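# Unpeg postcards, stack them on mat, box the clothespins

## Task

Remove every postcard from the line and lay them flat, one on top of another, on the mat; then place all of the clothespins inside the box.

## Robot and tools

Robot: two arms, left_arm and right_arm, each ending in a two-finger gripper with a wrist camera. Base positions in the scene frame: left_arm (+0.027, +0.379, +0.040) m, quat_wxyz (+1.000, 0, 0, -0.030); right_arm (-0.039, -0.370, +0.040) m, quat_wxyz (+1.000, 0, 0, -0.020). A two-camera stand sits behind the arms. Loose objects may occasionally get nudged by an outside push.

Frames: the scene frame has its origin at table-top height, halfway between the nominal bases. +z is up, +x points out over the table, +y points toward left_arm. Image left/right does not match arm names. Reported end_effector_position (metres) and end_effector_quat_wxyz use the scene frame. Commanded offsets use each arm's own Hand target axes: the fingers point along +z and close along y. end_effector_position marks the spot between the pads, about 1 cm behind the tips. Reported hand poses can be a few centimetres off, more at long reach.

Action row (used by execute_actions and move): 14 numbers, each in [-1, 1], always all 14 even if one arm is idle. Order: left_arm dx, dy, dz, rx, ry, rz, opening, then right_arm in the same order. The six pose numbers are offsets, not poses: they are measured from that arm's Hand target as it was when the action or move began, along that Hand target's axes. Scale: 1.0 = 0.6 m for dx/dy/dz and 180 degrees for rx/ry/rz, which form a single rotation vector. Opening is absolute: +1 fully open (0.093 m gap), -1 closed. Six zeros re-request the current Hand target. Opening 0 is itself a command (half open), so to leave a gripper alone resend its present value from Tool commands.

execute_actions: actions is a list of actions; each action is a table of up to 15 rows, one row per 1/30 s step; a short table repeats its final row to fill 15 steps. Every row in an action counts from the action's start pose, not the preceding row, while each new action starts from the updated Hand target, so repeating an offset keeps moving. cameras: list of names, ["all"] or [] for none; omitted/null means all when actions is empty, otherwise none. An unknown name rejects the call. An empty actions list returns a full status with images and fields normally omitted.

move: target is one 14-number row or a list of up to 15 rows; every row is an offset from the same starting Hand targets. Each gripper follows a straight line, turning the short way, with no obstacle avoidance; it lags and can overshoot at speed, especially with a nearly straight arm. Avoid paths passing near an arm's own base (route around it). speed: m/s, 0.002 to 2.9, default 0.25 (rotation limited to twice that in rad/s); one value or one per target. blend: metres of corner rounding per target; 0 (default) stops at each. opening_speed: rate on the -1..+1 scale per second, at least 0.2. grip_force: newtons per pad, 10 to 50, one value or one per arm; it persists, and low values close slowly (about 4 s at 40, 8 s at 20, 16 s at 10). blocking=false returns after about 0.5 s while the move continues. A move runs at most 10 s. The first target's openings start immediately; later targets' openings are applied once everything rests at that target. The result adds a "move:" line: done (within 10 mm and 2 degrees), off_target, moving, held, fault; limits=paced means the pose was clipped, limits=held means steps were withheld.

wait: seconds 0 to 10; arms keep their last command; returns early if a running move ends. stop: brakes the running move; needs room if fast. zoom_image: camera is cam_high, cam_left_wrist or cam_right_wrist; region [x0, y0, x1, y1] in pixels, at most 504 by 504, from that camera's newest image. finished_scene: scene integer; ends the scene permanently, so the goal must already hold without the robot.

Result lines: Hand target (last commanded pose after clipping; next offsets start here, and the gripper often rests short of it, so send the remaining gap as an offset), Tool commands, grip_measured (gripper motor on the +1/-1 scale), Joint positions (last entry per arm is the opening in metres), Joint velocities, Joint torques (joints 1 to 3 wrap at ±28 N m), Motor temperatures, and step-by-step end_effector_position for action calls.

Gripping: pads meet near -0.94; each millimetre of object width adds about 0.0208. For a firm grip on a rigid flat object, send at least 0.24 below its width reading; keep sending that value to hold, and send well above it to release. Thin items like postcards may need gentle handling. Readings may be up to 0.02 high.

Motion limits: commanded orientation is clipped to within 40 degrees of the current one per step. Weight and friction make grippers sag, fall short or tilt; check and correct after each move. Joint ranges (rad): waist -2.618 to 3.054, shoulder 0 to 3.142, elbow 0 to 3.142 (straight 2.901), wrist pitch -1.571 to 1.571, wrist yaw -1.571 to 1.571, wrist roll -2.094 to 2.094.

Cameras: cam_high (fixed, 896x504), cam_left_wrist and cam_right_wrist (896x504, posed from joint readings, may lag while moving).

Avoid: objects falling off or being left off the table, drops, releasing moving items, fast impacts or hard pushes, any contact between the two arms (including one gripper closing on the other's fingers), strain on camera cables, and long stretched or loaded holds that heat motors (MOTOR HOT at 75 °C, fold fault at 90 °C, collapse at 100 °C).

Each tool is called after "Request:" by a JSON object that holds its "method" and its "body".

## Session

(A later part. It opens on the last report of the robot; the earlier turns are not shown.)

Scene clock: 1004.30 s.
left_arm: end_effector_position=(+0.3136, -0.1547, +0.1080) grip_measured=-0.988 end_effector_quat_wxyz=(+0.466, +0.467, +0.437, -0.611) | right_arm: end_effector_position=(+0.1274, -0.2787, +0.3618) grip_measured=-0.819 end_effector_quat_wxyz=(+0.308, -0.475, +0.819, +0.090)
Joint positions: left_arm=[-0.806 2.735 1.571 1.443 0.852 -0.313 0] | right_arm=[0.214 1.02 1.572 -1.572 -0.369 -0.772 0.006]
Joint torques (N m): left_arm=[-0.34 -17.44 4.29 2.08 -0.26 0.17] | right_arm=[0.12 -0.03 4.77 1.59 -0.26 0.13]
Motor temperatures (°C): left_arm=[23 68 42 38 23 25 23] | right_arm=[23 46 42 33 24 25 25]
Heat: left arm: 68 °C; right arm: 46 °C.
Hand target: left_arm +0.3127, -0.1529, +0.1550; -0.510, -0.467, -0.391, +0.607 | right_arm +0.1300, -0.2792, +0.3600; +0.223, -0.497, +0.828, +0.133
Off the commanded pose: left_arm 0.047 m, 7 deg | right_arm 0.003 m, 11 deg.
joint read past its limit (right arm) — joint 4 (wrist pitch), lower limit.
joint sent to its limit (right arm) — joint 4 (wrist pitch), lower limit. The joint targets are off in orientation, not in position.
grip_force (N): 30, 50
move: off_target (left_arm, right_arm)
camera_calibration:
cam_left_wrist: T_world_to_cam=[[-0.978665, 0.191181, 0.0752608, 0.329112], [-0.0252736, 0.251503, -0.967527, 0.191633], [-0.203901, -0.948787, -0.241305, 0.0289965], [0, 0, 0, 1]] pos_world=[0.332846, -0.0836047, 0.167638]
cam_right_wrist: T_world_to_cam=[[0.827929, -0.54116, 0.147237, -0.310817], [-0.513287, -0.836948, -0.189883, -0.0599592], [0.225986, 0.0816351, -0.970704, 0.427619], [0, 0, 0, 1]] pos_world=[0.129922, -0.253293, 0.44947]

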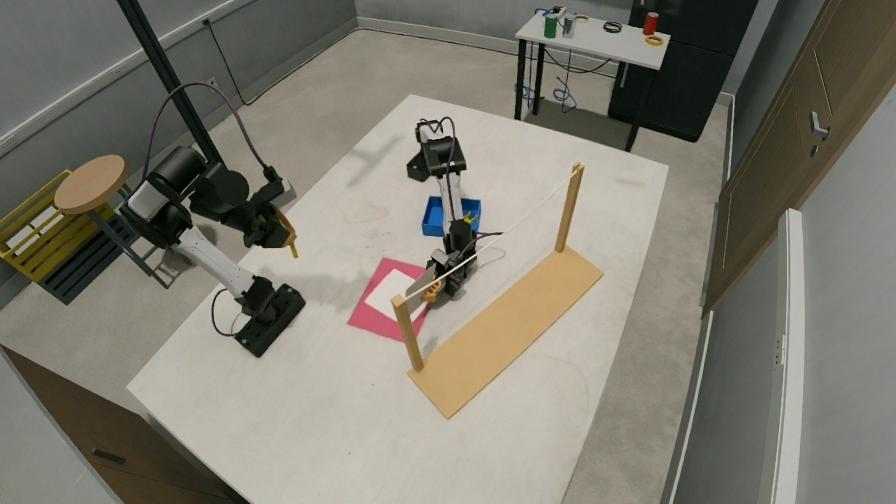

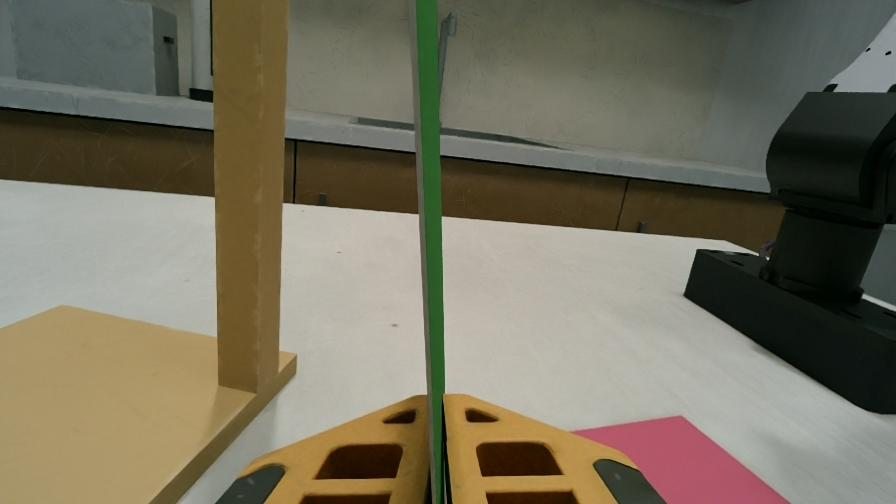

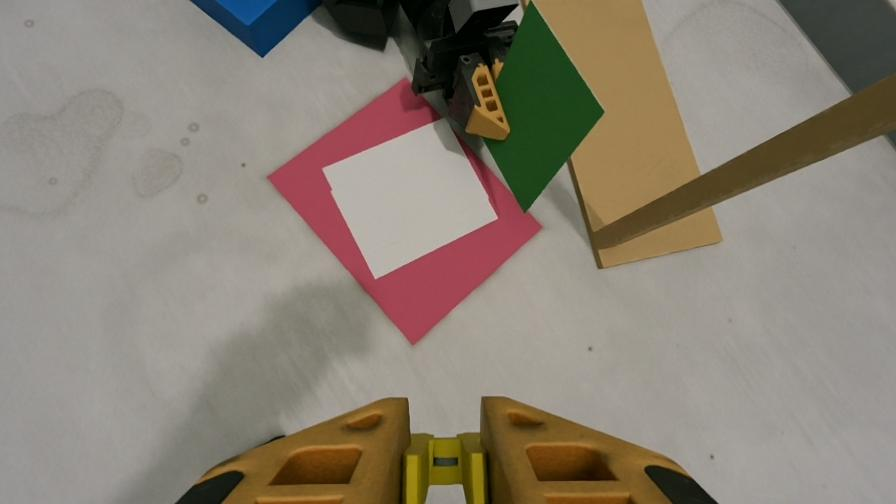

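Request:
{"method": "move", "body": {"target": [[-0.1915,-0.0483,-0.1027,0.06,0.07,0.13,-1,0,0,0,0,0,0,-1],[-0.0562,-0.0667,-0.0482,0.2081,0.2259,0.4606,-1,0,0,0,0,0,0,-1]], "speed": [0.2,0.25], "blend": [0.03,0], "cameras": ["all"]}}

Scene clock: 1022.03 s.
left_arm: end_effector_position=(+0.2762, -0.1027, +0.1567) grip_measured=-0.988 end_effector_quat_wxyz=(+0.441, +0.895, -0.047, -0.051) | right_arm: end_effector_position=(+0.1274, -0.2788, +0.3618) grip_measured=-0.819 end_effector_quat_wxyz=(+0.308, -0.475, +0.819, +0.090)
Joint positions: left_arm=[-0.848 2.089 1.572 -0.327 0.628 2.092 0] | right_arm=[0.214 1.02 1.572 -1.572 -0.369 -0.771 0.006]
Joint torques (N m): left_arm=[-0.27 -11.93 9.92 1.27 0.3 0.08] | right_arm=[0.09 -0.02 4.77 1.58 -0.26 0.13]
Motor temperatures (°C): left_arm=[23 67 40 39 23 25 23] | right_arm=[23 41 39 34 24 25 25]
Heat: left arm: 67 °C; right arm: 41 °C.
Hand target: left_arm +0.2797, -0.1098, +0.1799; +0.459, +0.886, -0.060, -0.034 | right_arm +0.1300, -0.2792, +0.3600; +0.223, -0.497, +0.828, +0.133
Off the commanded pose: left_arm 0.025 m, 3 deg | right_arm 0.003 m, 11 deg.
joint read past its limit (right arm) — joint 4 (wrist pitch), lower limit.
joint sent to its limit (right arm) — joint 4 (wrist pitch), lower limit. The joint targets are off in orientation, not in position.
grip_force (N): 30, 50
move: off_target (left_arm, right_arm)
camera_calibration:
cam_left_wrist: T_world_to_cam=[[0.0611386, 0.612377, -0.788198, 0.170195], [0.954792, 0.194281, 0.225004, -0.238749], [0.290919, -0.766322, -0.572815, 0.0164763], [0, 0, 0, 1]] pos_world=[0.212757, -0.0452131, 0.197305]
cam_right_wrist: T_world_to_cam=[[0.827714, -0.541505, 0.147181, -0.310852], [-0.513676, -0.836744, -0.189731, -0.0599262], [0.225893, 0.0814392, -0.970742, 0.427598], [0, 0, 0, 1]] pos_world=[0.129923, -0.253294, 0.449469]

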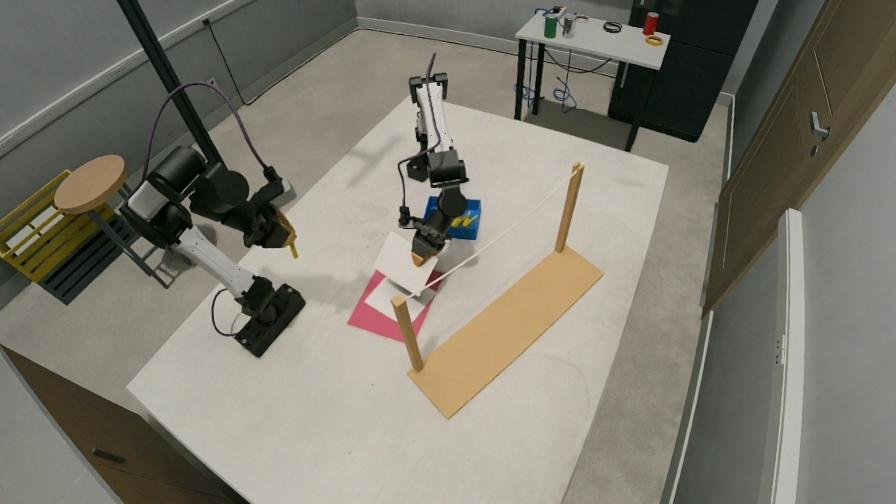

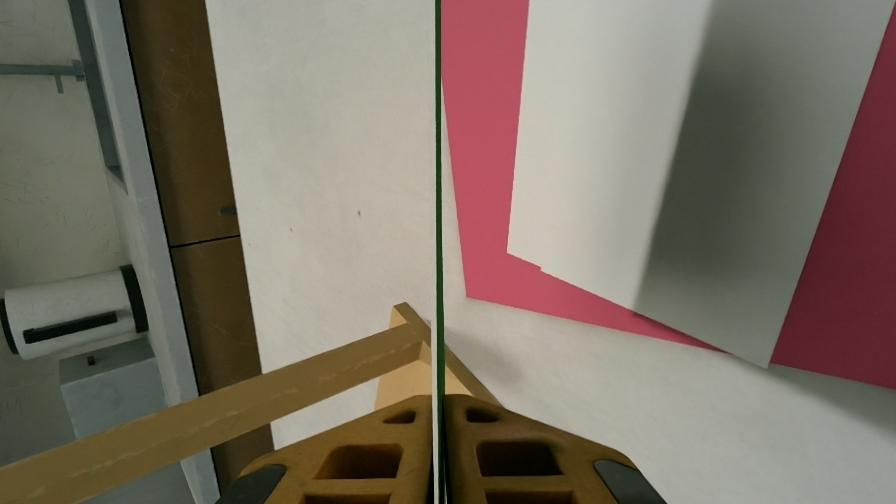

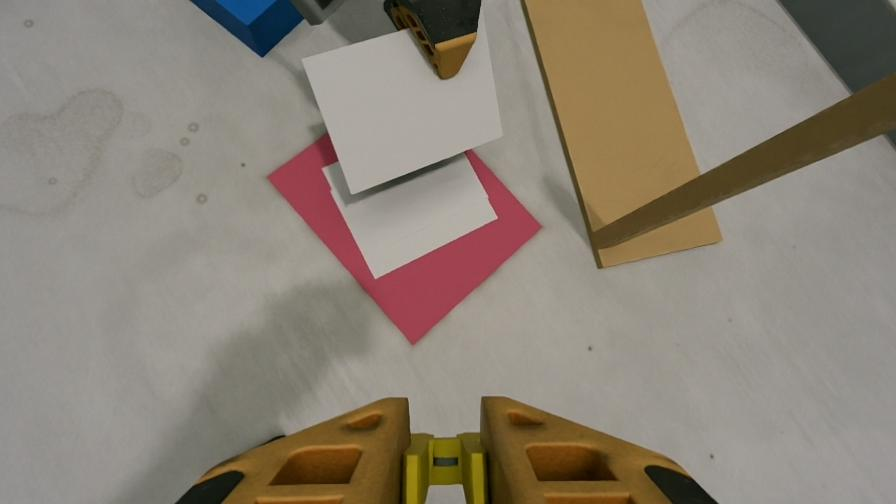

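Request:
{"method": "move", "body": {"target": [-0.0152,-0.1568,0.1118,0,0.0272,-0.0192,-1,0,0,0,0,0,0,-1], "speed": 0.12, "cameras": ["cam_right_wrist"]}}

Scene clock: 1039.27 s.
left_arm: end_effector_position=(+0.2728, -0.1072, +0.0713) grip_measured=-0.988 end_effector_quat_wxyz=(+0.459, +0.888, -0.014, -0.008) | right_arm: end_effector_position=(+0.1274, -0.2788, +0.3618) grip_measured=-0.819 end_effector_quat_wxyz=(+0.308, -0.475, +0.819, +0.090)
Joint positions: left_arm=[-0.887 2.186 1.304 0.152 0.522 1.988 0] | right_arm=[0.214 1.02 1.572 -1.572 -0.369 -0.771 0.006]
Joint torques (N m): left_arm=[-0.55 -8.95 5.2 1.71 0.23 -0.13] | right_arm=[0.1 -0.02 4.75 1.58 -0.27 0.12]
Motor temperatures (°C): left_arm=[23 62 41 38 23 25 23] | right_arm=[23 38 38 34 24 25 26]
Heat: left arm: 62 °C; right arm: 38 °C.
Hand target: left_arm +0.2698, -0.1092, +0.0646; +0.460, +0.888, -0.013, -0.010 | right_arm +0.1300, -0.2792, +0.3600; +0.223, -0.497, +0.828, +0.133
Off the commanded pose: left_arm 0.008 m, 0 deg | right_arm 0.003 m, 11 deg.
joint read past its limit (right arm) — joint 4 (wrist pitch), lower limit.
joint sent to its limit (right arm) — joint 4 (wrist pitch), lower limit. The joint targets are off in orientation, not in position.
grip_force (N): 30, 50
move: off_target (right_arm)
camera_calibration:
cam_right_wrist: T_world_to_cam=[[0.827714, -0.541505, 0.147181, -0.310852], [-0.513676, -0.836744, -0.189731, -0.0599262], [0.225893, 0.0814392, -0.970742, 0.427598], [0, 0, 0, 1]] pos_world=[0.129923, -0.253294, 0.449469]
Images, in order (width x height): cam_right_wrist 896x504.

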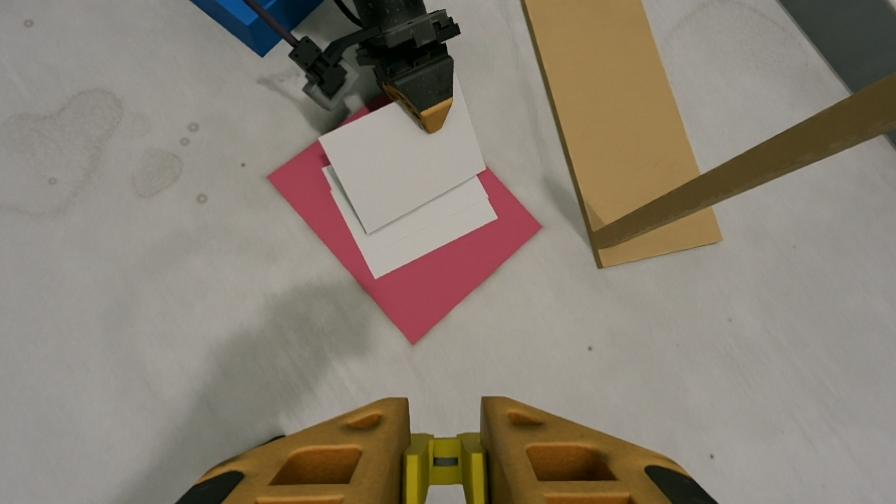

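Request:
{"method": "move", "body": {"target": [[0,0,0,0,0,0,-0.5,0,0,0,0,0,0,-1],[0,-0.077,-0.109,0,0,0,-0.5,0,0,0,0,0,0,-1],[-0.008,0.157,-0.356,0,0,0,-0.5,0,0,0,0,0,0,-1],[0.1257,-0.0765,-0.7885,-0.002,0.3177,-0.2244,-0.5,0,0,0,0,0,0,-1],[0.1257,-0.0765,-0.7885,-0.002,0.3177,-0.2244,-0.5,-0.5718,0.121,0.3879,0,0,0,-1]], "speed": [0.1,0.1,0.25,0.4,0.35], "blend": [0,0.005,0.05,0.05,0], "cameras": ["all"]}}

Scene clock: 1063.10 s.
left_arm: end_effector_position=(+0.3605, +0.2981, +0.2890) grip_measured=-0.501 end_effector_quat_wxyz=(+0.375, +0.743, +0.498, +0.243) | right_arm: end_effector_position=(+0.2579, +0.1151, +0.3179) grip_measured=-0.819 end_effector_quat_wxyz=(+0.313, -0.484, +0.797, +0.180)
Joint positions: left_arm=[-0.069 1.121 1.056 -0.597 0.219 1.723 0.021] | right_arm=[1.049 2.383 2.838 -1.287 -0.04 -0.068 0.006]
Joint torques (N m): left_arm=[0.5 -4.42 8.24 1.6 0.02 -0.05] | right_arm=[0.16 -11.12 8.65 1.96 -0.07 0.12]
Motor temperatures (°C): left_arm=[23 58 39 40 23 25 23] | right_arm=[23 36 38 34 24 25 26]
Heat: left arm: 58 °C; right arm: 38 °C.
Hand target: left_arm +0.3604, +0.3011, +0.2992; +0.382, +0.735, +0.498, +0.255 | right_arm +0.2607, +0.1198, +0.3307; +0.223, -0.497, +0.828, +0.133
Off the commanded pose: left_arm 0.011 m, 2 deg | right_arm 0.014 m, 12 deg.
elbow stopped short (right arm): the move would have taken joint 3 (elbow) straighter than the controller allows.
grip_force (N): 30, 50
move: off_target (left_arm, right_arm)
camera_calibration:
cam_left_wrist: T_world_to_cam=[[-0.557222, 0.245605, -0.79321, 0.357648], [0.0587359, 0.964522, 0.257388, -0.34271], [0.828284, 0.0968321, -0.551878, -0.0822153], [0, 0, 0, 1]] pos_world=[0.287516, 0.250672, 0.326526]
cam_right_wrist: T_world_to_cam=[[0.879466, -0.475654, 0.017102, -0.178767], [-0.451207, -0.844625, -0.288135, 0.344434], [0.151497, 0.245689, -0.957437, 0.319378], [0, 0, 0, 1]] pos_world=[0.264245, 0.127419, 0.408086]

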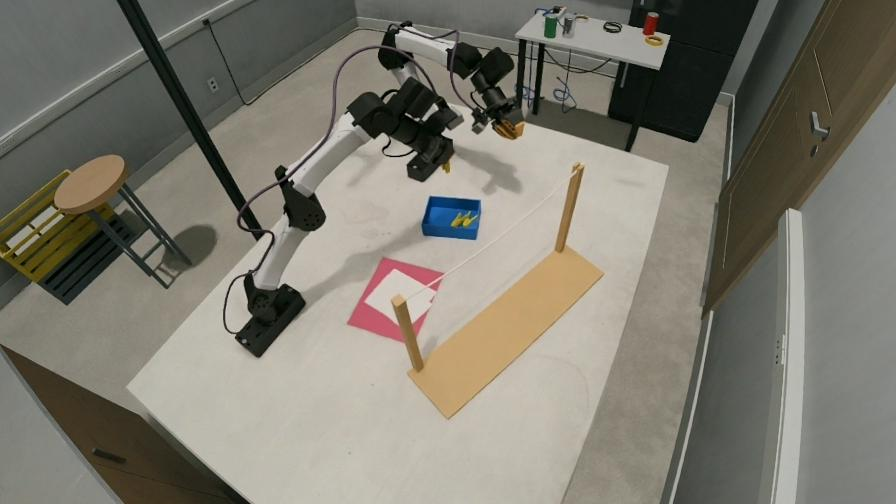

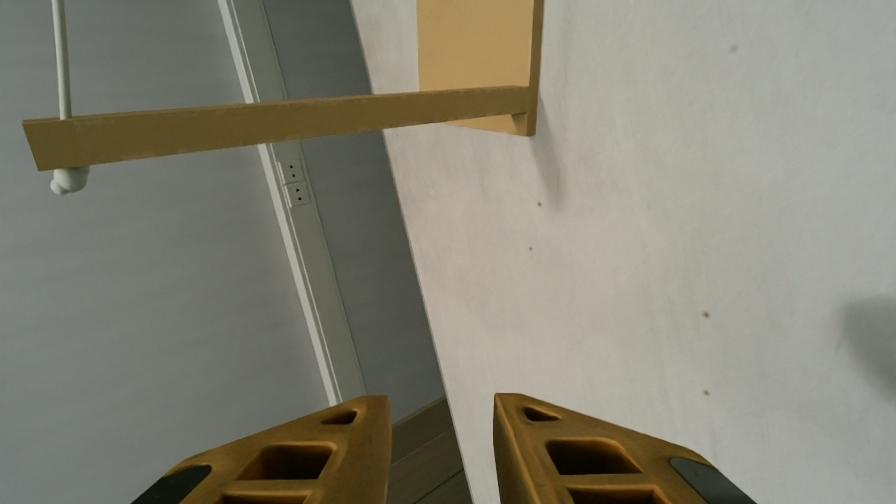

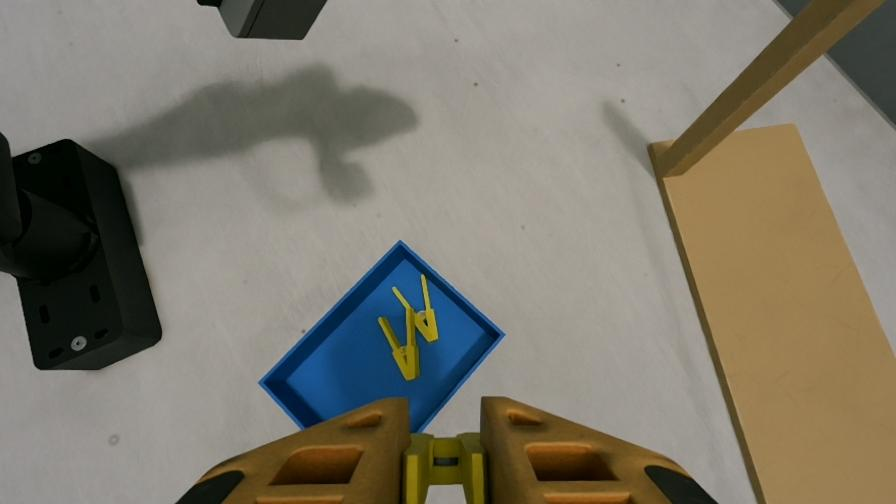

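Request:
{"method": "move", "body": {"target": [[0,0,0,0,0,0,-0.5,0.1595,0.0532,0.371,0,0,0,-1],[0,0,0,0,0,0,-0.5,0.1595,0.0532,0.371,0,0,0,0.4],[0,0,0,0,0,0,-0.5,0,0,0,0,0,0,0.4],[0,0,0,0,0,0,-0.5,0.5718,-0.121,-0.3879,0,0,0,0.4]], "speed": [0.2,0.1,0.25,0.3], "blend": [0,0,0.05,0], "cameras": ["all"]}}

Scene clock: 1073.20 s.
left_arm: end_effector_position=(+0.3605, +0.2981, +0.2890) grip_measured=-0.501 end_effector_quat_wxyz=(+0.375, +0.743, +0.498, +0.243) | right_arm: end_effector_position=(+0.1295, -0.2791, +0.3621) grip_measured=+0.399 end_effector_quat_wxyz=(+0.308, -0.466, +0.825, +0.087)
Joint positions: left_arm=[-0.069 1.121 1.056 -0.597 0.219 1.723 0.021] | right_arm=[0.224 1.021 1.573 -1.562 -0.353 -0.742 0.064]
Joint torques (N m): left_arm=[0.54 -4.49 8.06 1.62 0.03 -0.09] | right_arm=[-0.85 -0.14 4.71 1.51 -0.43 -0.17]
Motor temperatures (°C): left_arm=[23 55 39 40 23 25 23] | right_arm=[23 40 39 34 24 25 26]
Heat: left arm: 55 °C; right arm: 40 °C.
Hand target: left_arm +0.3604, +0.3011, +0.2992; +0.382, +0.735, +0.498, +0.255 | right_arm +0.1300, -0.2792, +0.3600; +0.223, -0.497, +0.828, +0.133
Off the commanded pose: left_arm 0.011 m, 2 deg | right_arm 0.002 m, 12 deg.
elbow stopped short (right arm): the move would have taken joint 3 (elbow) straighter than the controller allows.
joint read past its limit (right arm) — joint 4 (wrist pitch), lower limit.
joint sent to its limit (right arm) — joint 4 (wrist pitch), lower limit. The joint targets are off in orientation, not in position.
grip_force (N): 30, 50
move: off_target (left_arm, right_arm)
camera_calibration:
cam_left_wrist: T_world_to_cam=[[-0.557222, 0.245605, -0.79321, 0.357648], [0.0587359, 0.964522, 0.257388, -0.34271], [0.828284, 0.0968321, -0.551878, -0.0822153], [0, 0, 0, 1]] pos_world=[0.287516, 0.250672, 0.326526]
cam_right_wrist: T_world_to_cam=[[0.815876, -0.559621, 0.1455, -0.315734], [-0.532158, -0.825138, -0.189616, -0.0534373], [0.226171, 0.0772741, -0.971018, 0.426317], [0, 0, 0, 1]] pos_world=[0.132743, -0.253728, 0.449768]

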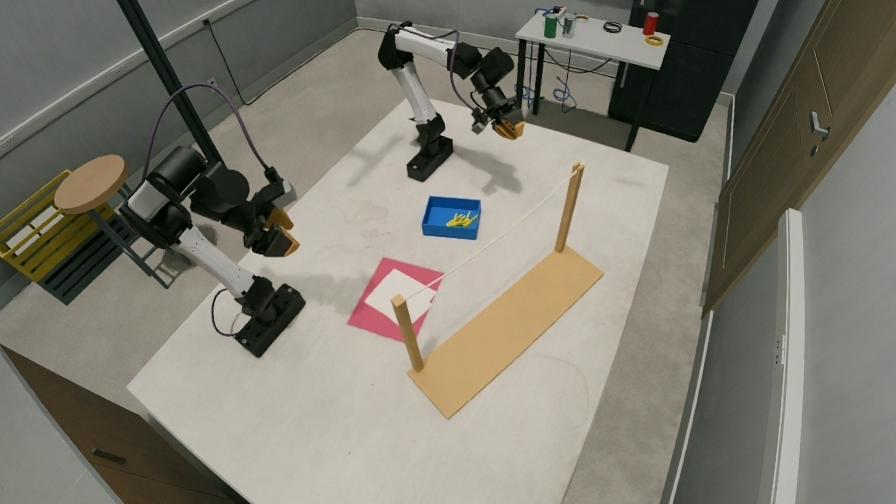

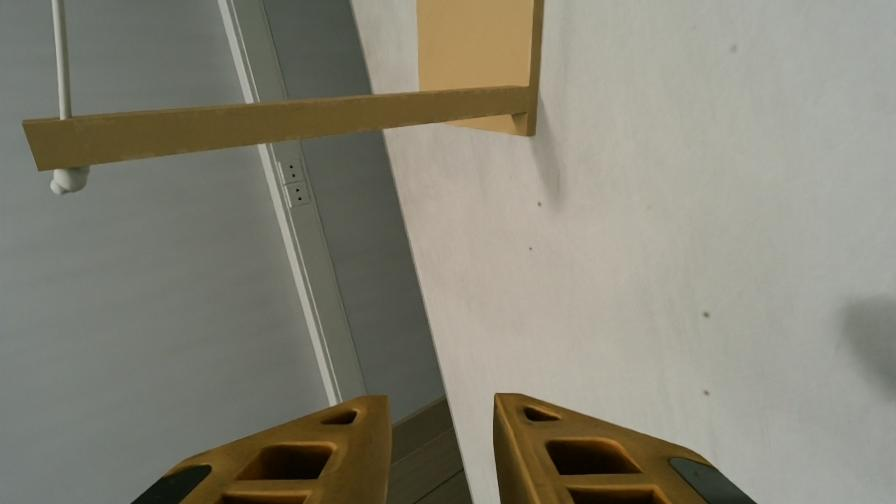

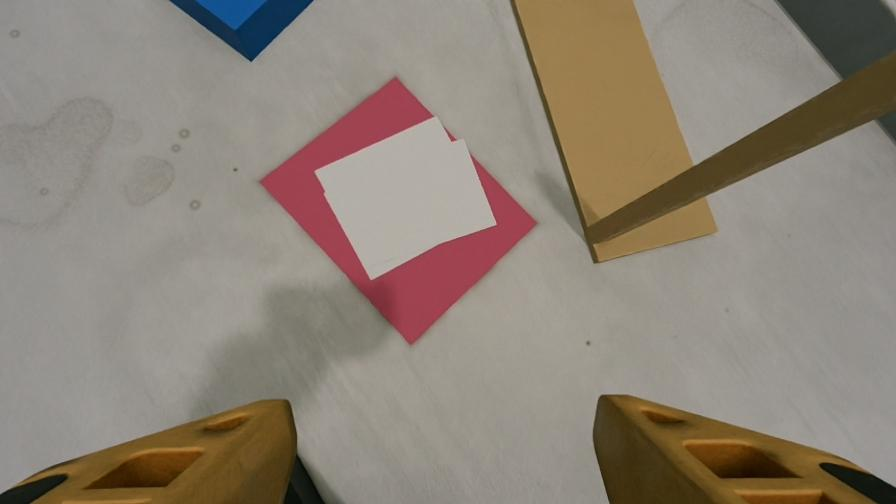

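Request:
{"method": "zoom_image", "body": {"camera": "cam_right_wrist", "region": [250, 60, 550, 360]}}

Request:
{"method": "zoom_image", "body": {"camera": "cam_high", "region": [400, 180, 500, 260]}}

Scaled by 1.680 from the camera's 896x504 image, which has a finer 1280x720 frame.

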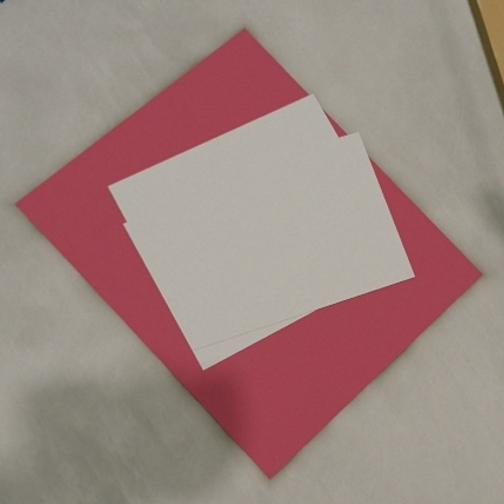

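Scaled by 5.040 from the camera's 896x504 image, which has a finer 1280x720 frame.

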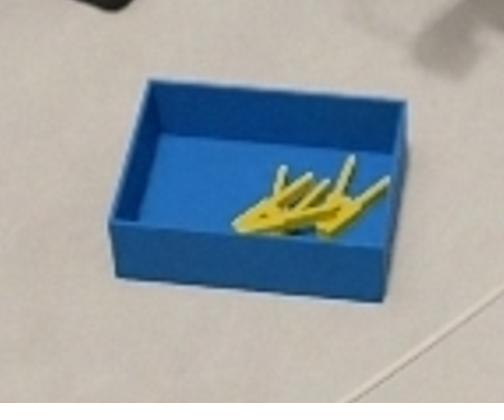

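Request:
{"method": "move", "body": {"target": [[0,0,0,0,0,0,-0.5,0.0178,-0.0462,0.5672,0.03,0.056,0.0653,-0.1],[0,0,0,0,0,0,-0.5,0.0662,-0.0462,0.6508,0.03,0.056,0.0653,-0.1],[0,0,0,0,0,0,-0.5,0.0937,-0.0292,0.6348,0.03,0.056,0.0653,-0.1],[0,0,0,0,0,0,-0.5,0.0104,-0.0292,0.4905,0.03,0.056,0.0653,-0.1],[0,0,0,0,0,0,-0.5,0,0,0,0,0,0,-0.1]], "speed": [0.3,0.1,0.06,0.15,0.35], "blend": [0.01,0,0,0.02,0], "cameras": ["all"]}}

Scene clock: 1092.13 s.
left_arm: end_effector_position=(+0.3605, +0.2981, +0.2890) grip_measured=-0.501 end_effector_quat_wxyz=(+0.375, +0.743, +0.498, +0.243) | right_arm: end_effector_position=(+0.1312, -0.2798, +0.3558) grip_measured=-0.099 end_effector_quat_wxyz=(+0.302, -0.463, +0.828, +0.089)
Joint positions: left_arm=[-0.069 1.121 1.056 -0.597 0.219 1.723 0.021] | right_arm=[0.216 1.02 1.547 -1.553 -0.355 -0.743 0.04]
Joint torques (N m): left_arm=[0.5 -4.51 8.16 1.59 0.07 -0.07] | right_arm=[-0.28 -0.16 6.97 1.39 -0.4 -0.18]
Heat: left arm: 51 °C; right arm: 38 °C.
Hand target: left_arm +0.3604, +0.3011, +0.2992; +0.382, +0.735, +0.498, +0.255 | right_arm +0.1300, -0.2792, +0.3601; +0.223, -0.497, +0.828, +0.133
Off the commanded pose: left_arm 0.011 m, 2 deg | right_arm 0.004 m, 11 deg.
joint sent to its limit (right arm) — joint 4 (wrist pitch), lower limit. The joint targets are off in orientation, not in position.
grip_force (N): 30, 50
move: off_target (left_arm, right_arm)
camera_calibration:
cam_left_wrist: T_world_to_cam=[[-0.557222, 0.245605, -0.79321, 0.357648], [0.0587359, 0.964522, 0.257388, -0.34271], [0.828284, 0.0968321, -0.551878, -0.0822153], [0, 0, 0, 1]] pos_world=[0.287516, 0.250672, 0.326526]
cam_right_wrist: T_world_to_cam=[[0.814955, -0.563787, 0.134134, -0.31361], [-0.539259, -0.822509, -0.18077, -0.0558805], [0.212242, 0.0749866, -0.974336, 0.422317], [0, 0, 0, 1]] pos_world=[0.135811, -0.25444, 0.443443]

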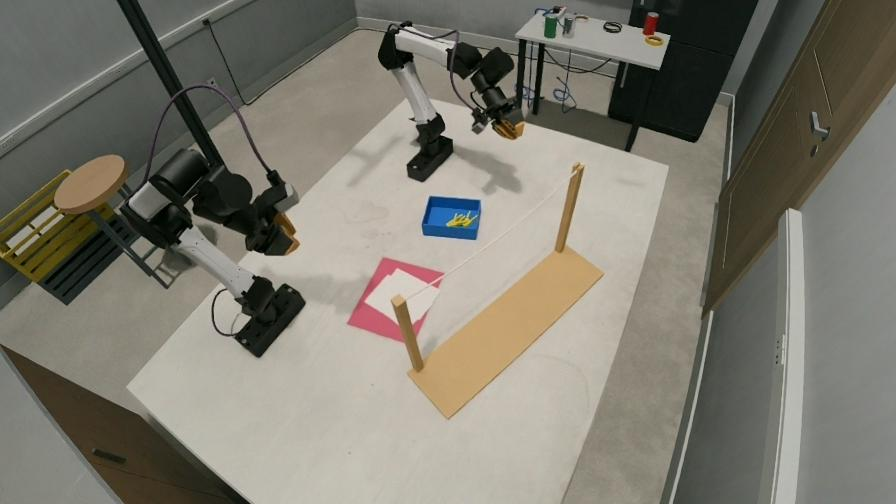

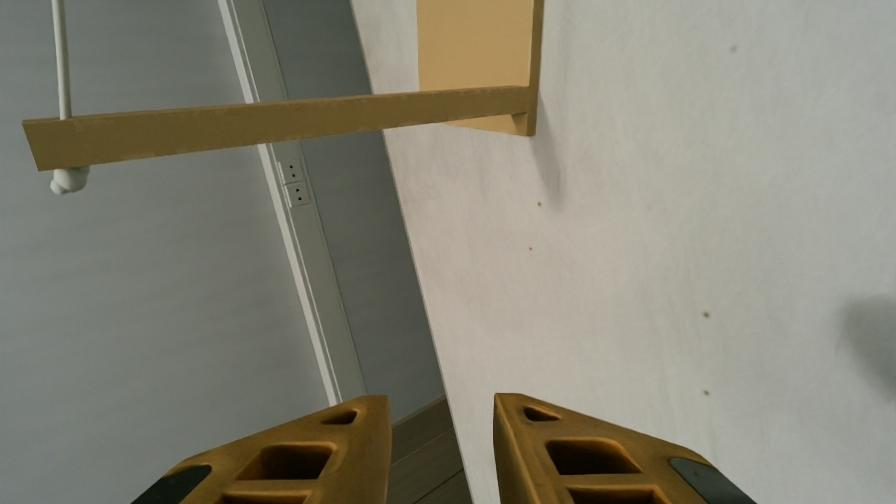

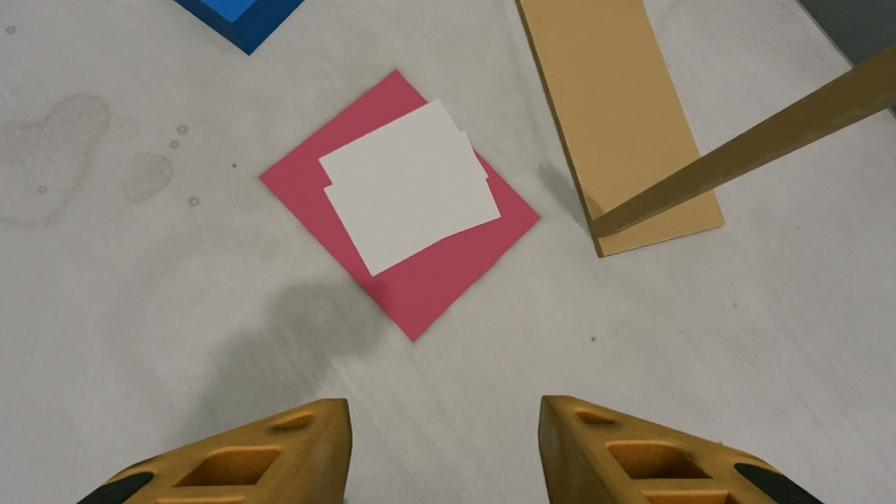

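Request:
{"method": "move", "body": {"target": [[0,0,0,0,0,0,-0.5,0.0178,-0.0462,0.5672,0.03,0.056,0.0653,-0.1],[0,0,0,0,0,0,-0.5,0.0662,-0.0462,0.6508,0.03,0.056,0.0653,-0.1],[0,0,0,0,0,0,-0.5,0.131,-0.0295,0.6132,0.03,0.056,0.0653,-0.1],[0,0,0,0,0,0,-0.5,0.0477,-0.0295,0.4689,0.03,0.056,0.0653,-0.1],[0,0,0,0,0,0,-0.5,0,0,0,0,0,0,-0.1]], "speed": [0.3,0.08,0.06,0.15,0.35], "blend": [0,0,0,0.02,0], "cameras": ["cam_right_wrist"]}}

Scene clock: 1109.50 s.
left_arm: end_effector_position=(+0.3605, +0.2981, +0.2890) grip_measured=-0.501 end_effector_quat_wxyz=(+0.375, +0.743, +0.498, +0.243) | right_arm: end_effector_position=(+0.1311, -0.2798, +0.3558) grip_measured=-0.099 end_effector_quat_wxyz=(+0.302, -0.463, +0.828, +0.090)
Joint positions: left_arm=[-0.069 1.121 1.056 -0.597 0.219 1.723 0.021] | right_arm=[0.215 1.02 1.547 -1.553 -0.356 -0.744 0.04]
Joint torques (N m): left_arm=[0.61 -4.52 8.06 1.62 0.04 -0.09] | right_arm=[-0.25 -0.18 6.99 1.39 -0.4 -0.17]
Motor temperatures (°C): left_arm=[23 48 39 39 23 25 22] | right_arm=[23 36 39 33 24 25 25]
Heat: left arm: 48 °C; right arm: 39 °C.
Hand target: left_arm +0.3604, +0.3011, +0.2992; +0.382, +0.735, +0.498, +0.255 | right_arm +0.1299, -0.2791, +0.3601; +0.223, -0.497, +0.828, +0.133
Off the commanded pose: left_arm 0.011 m, 2 deg | right_arm 0.004 m, 11 deg.
joint sent to its limit (right arm) — joint 4 (wrist pitch), lower limit. The joint targets are off in orientation, not in position.
grip_force (N): 30, 50
move: off_target (left_arm, right_arm)
camera_calibration:
cam_right_wrist: T_world_to_cam=[[0.815175, -0.563585, 0.133645, -0.313357], [-0.539051, -0.822602, -0.180969, -0.0558614], [0.211928, 0.0754804, -0.974366, 0.422401], [0, 0, 0, 1]] pos_world=[0.13581, -0.254438, 0.443343]
Images, in order (width x height): cam_right_wrist 896x504.

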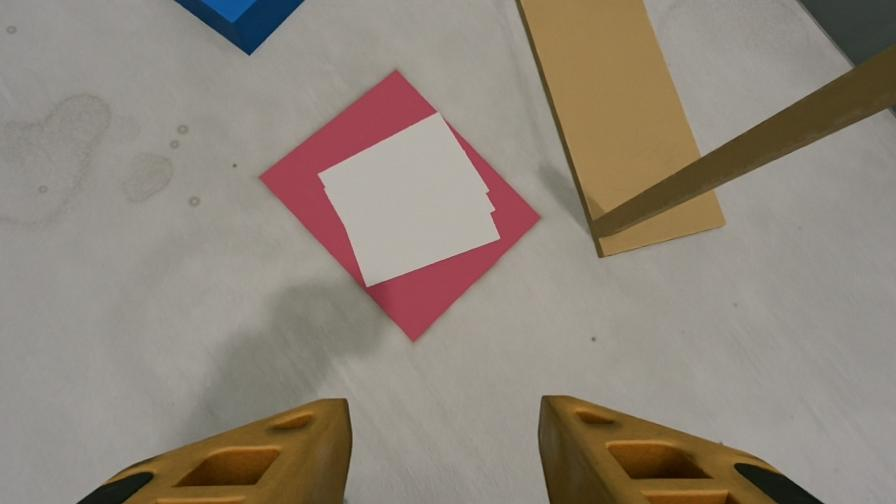

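Request:
{"method": "finished_scene", "body": {"scene": 2}}

The scene is finished: the task was done.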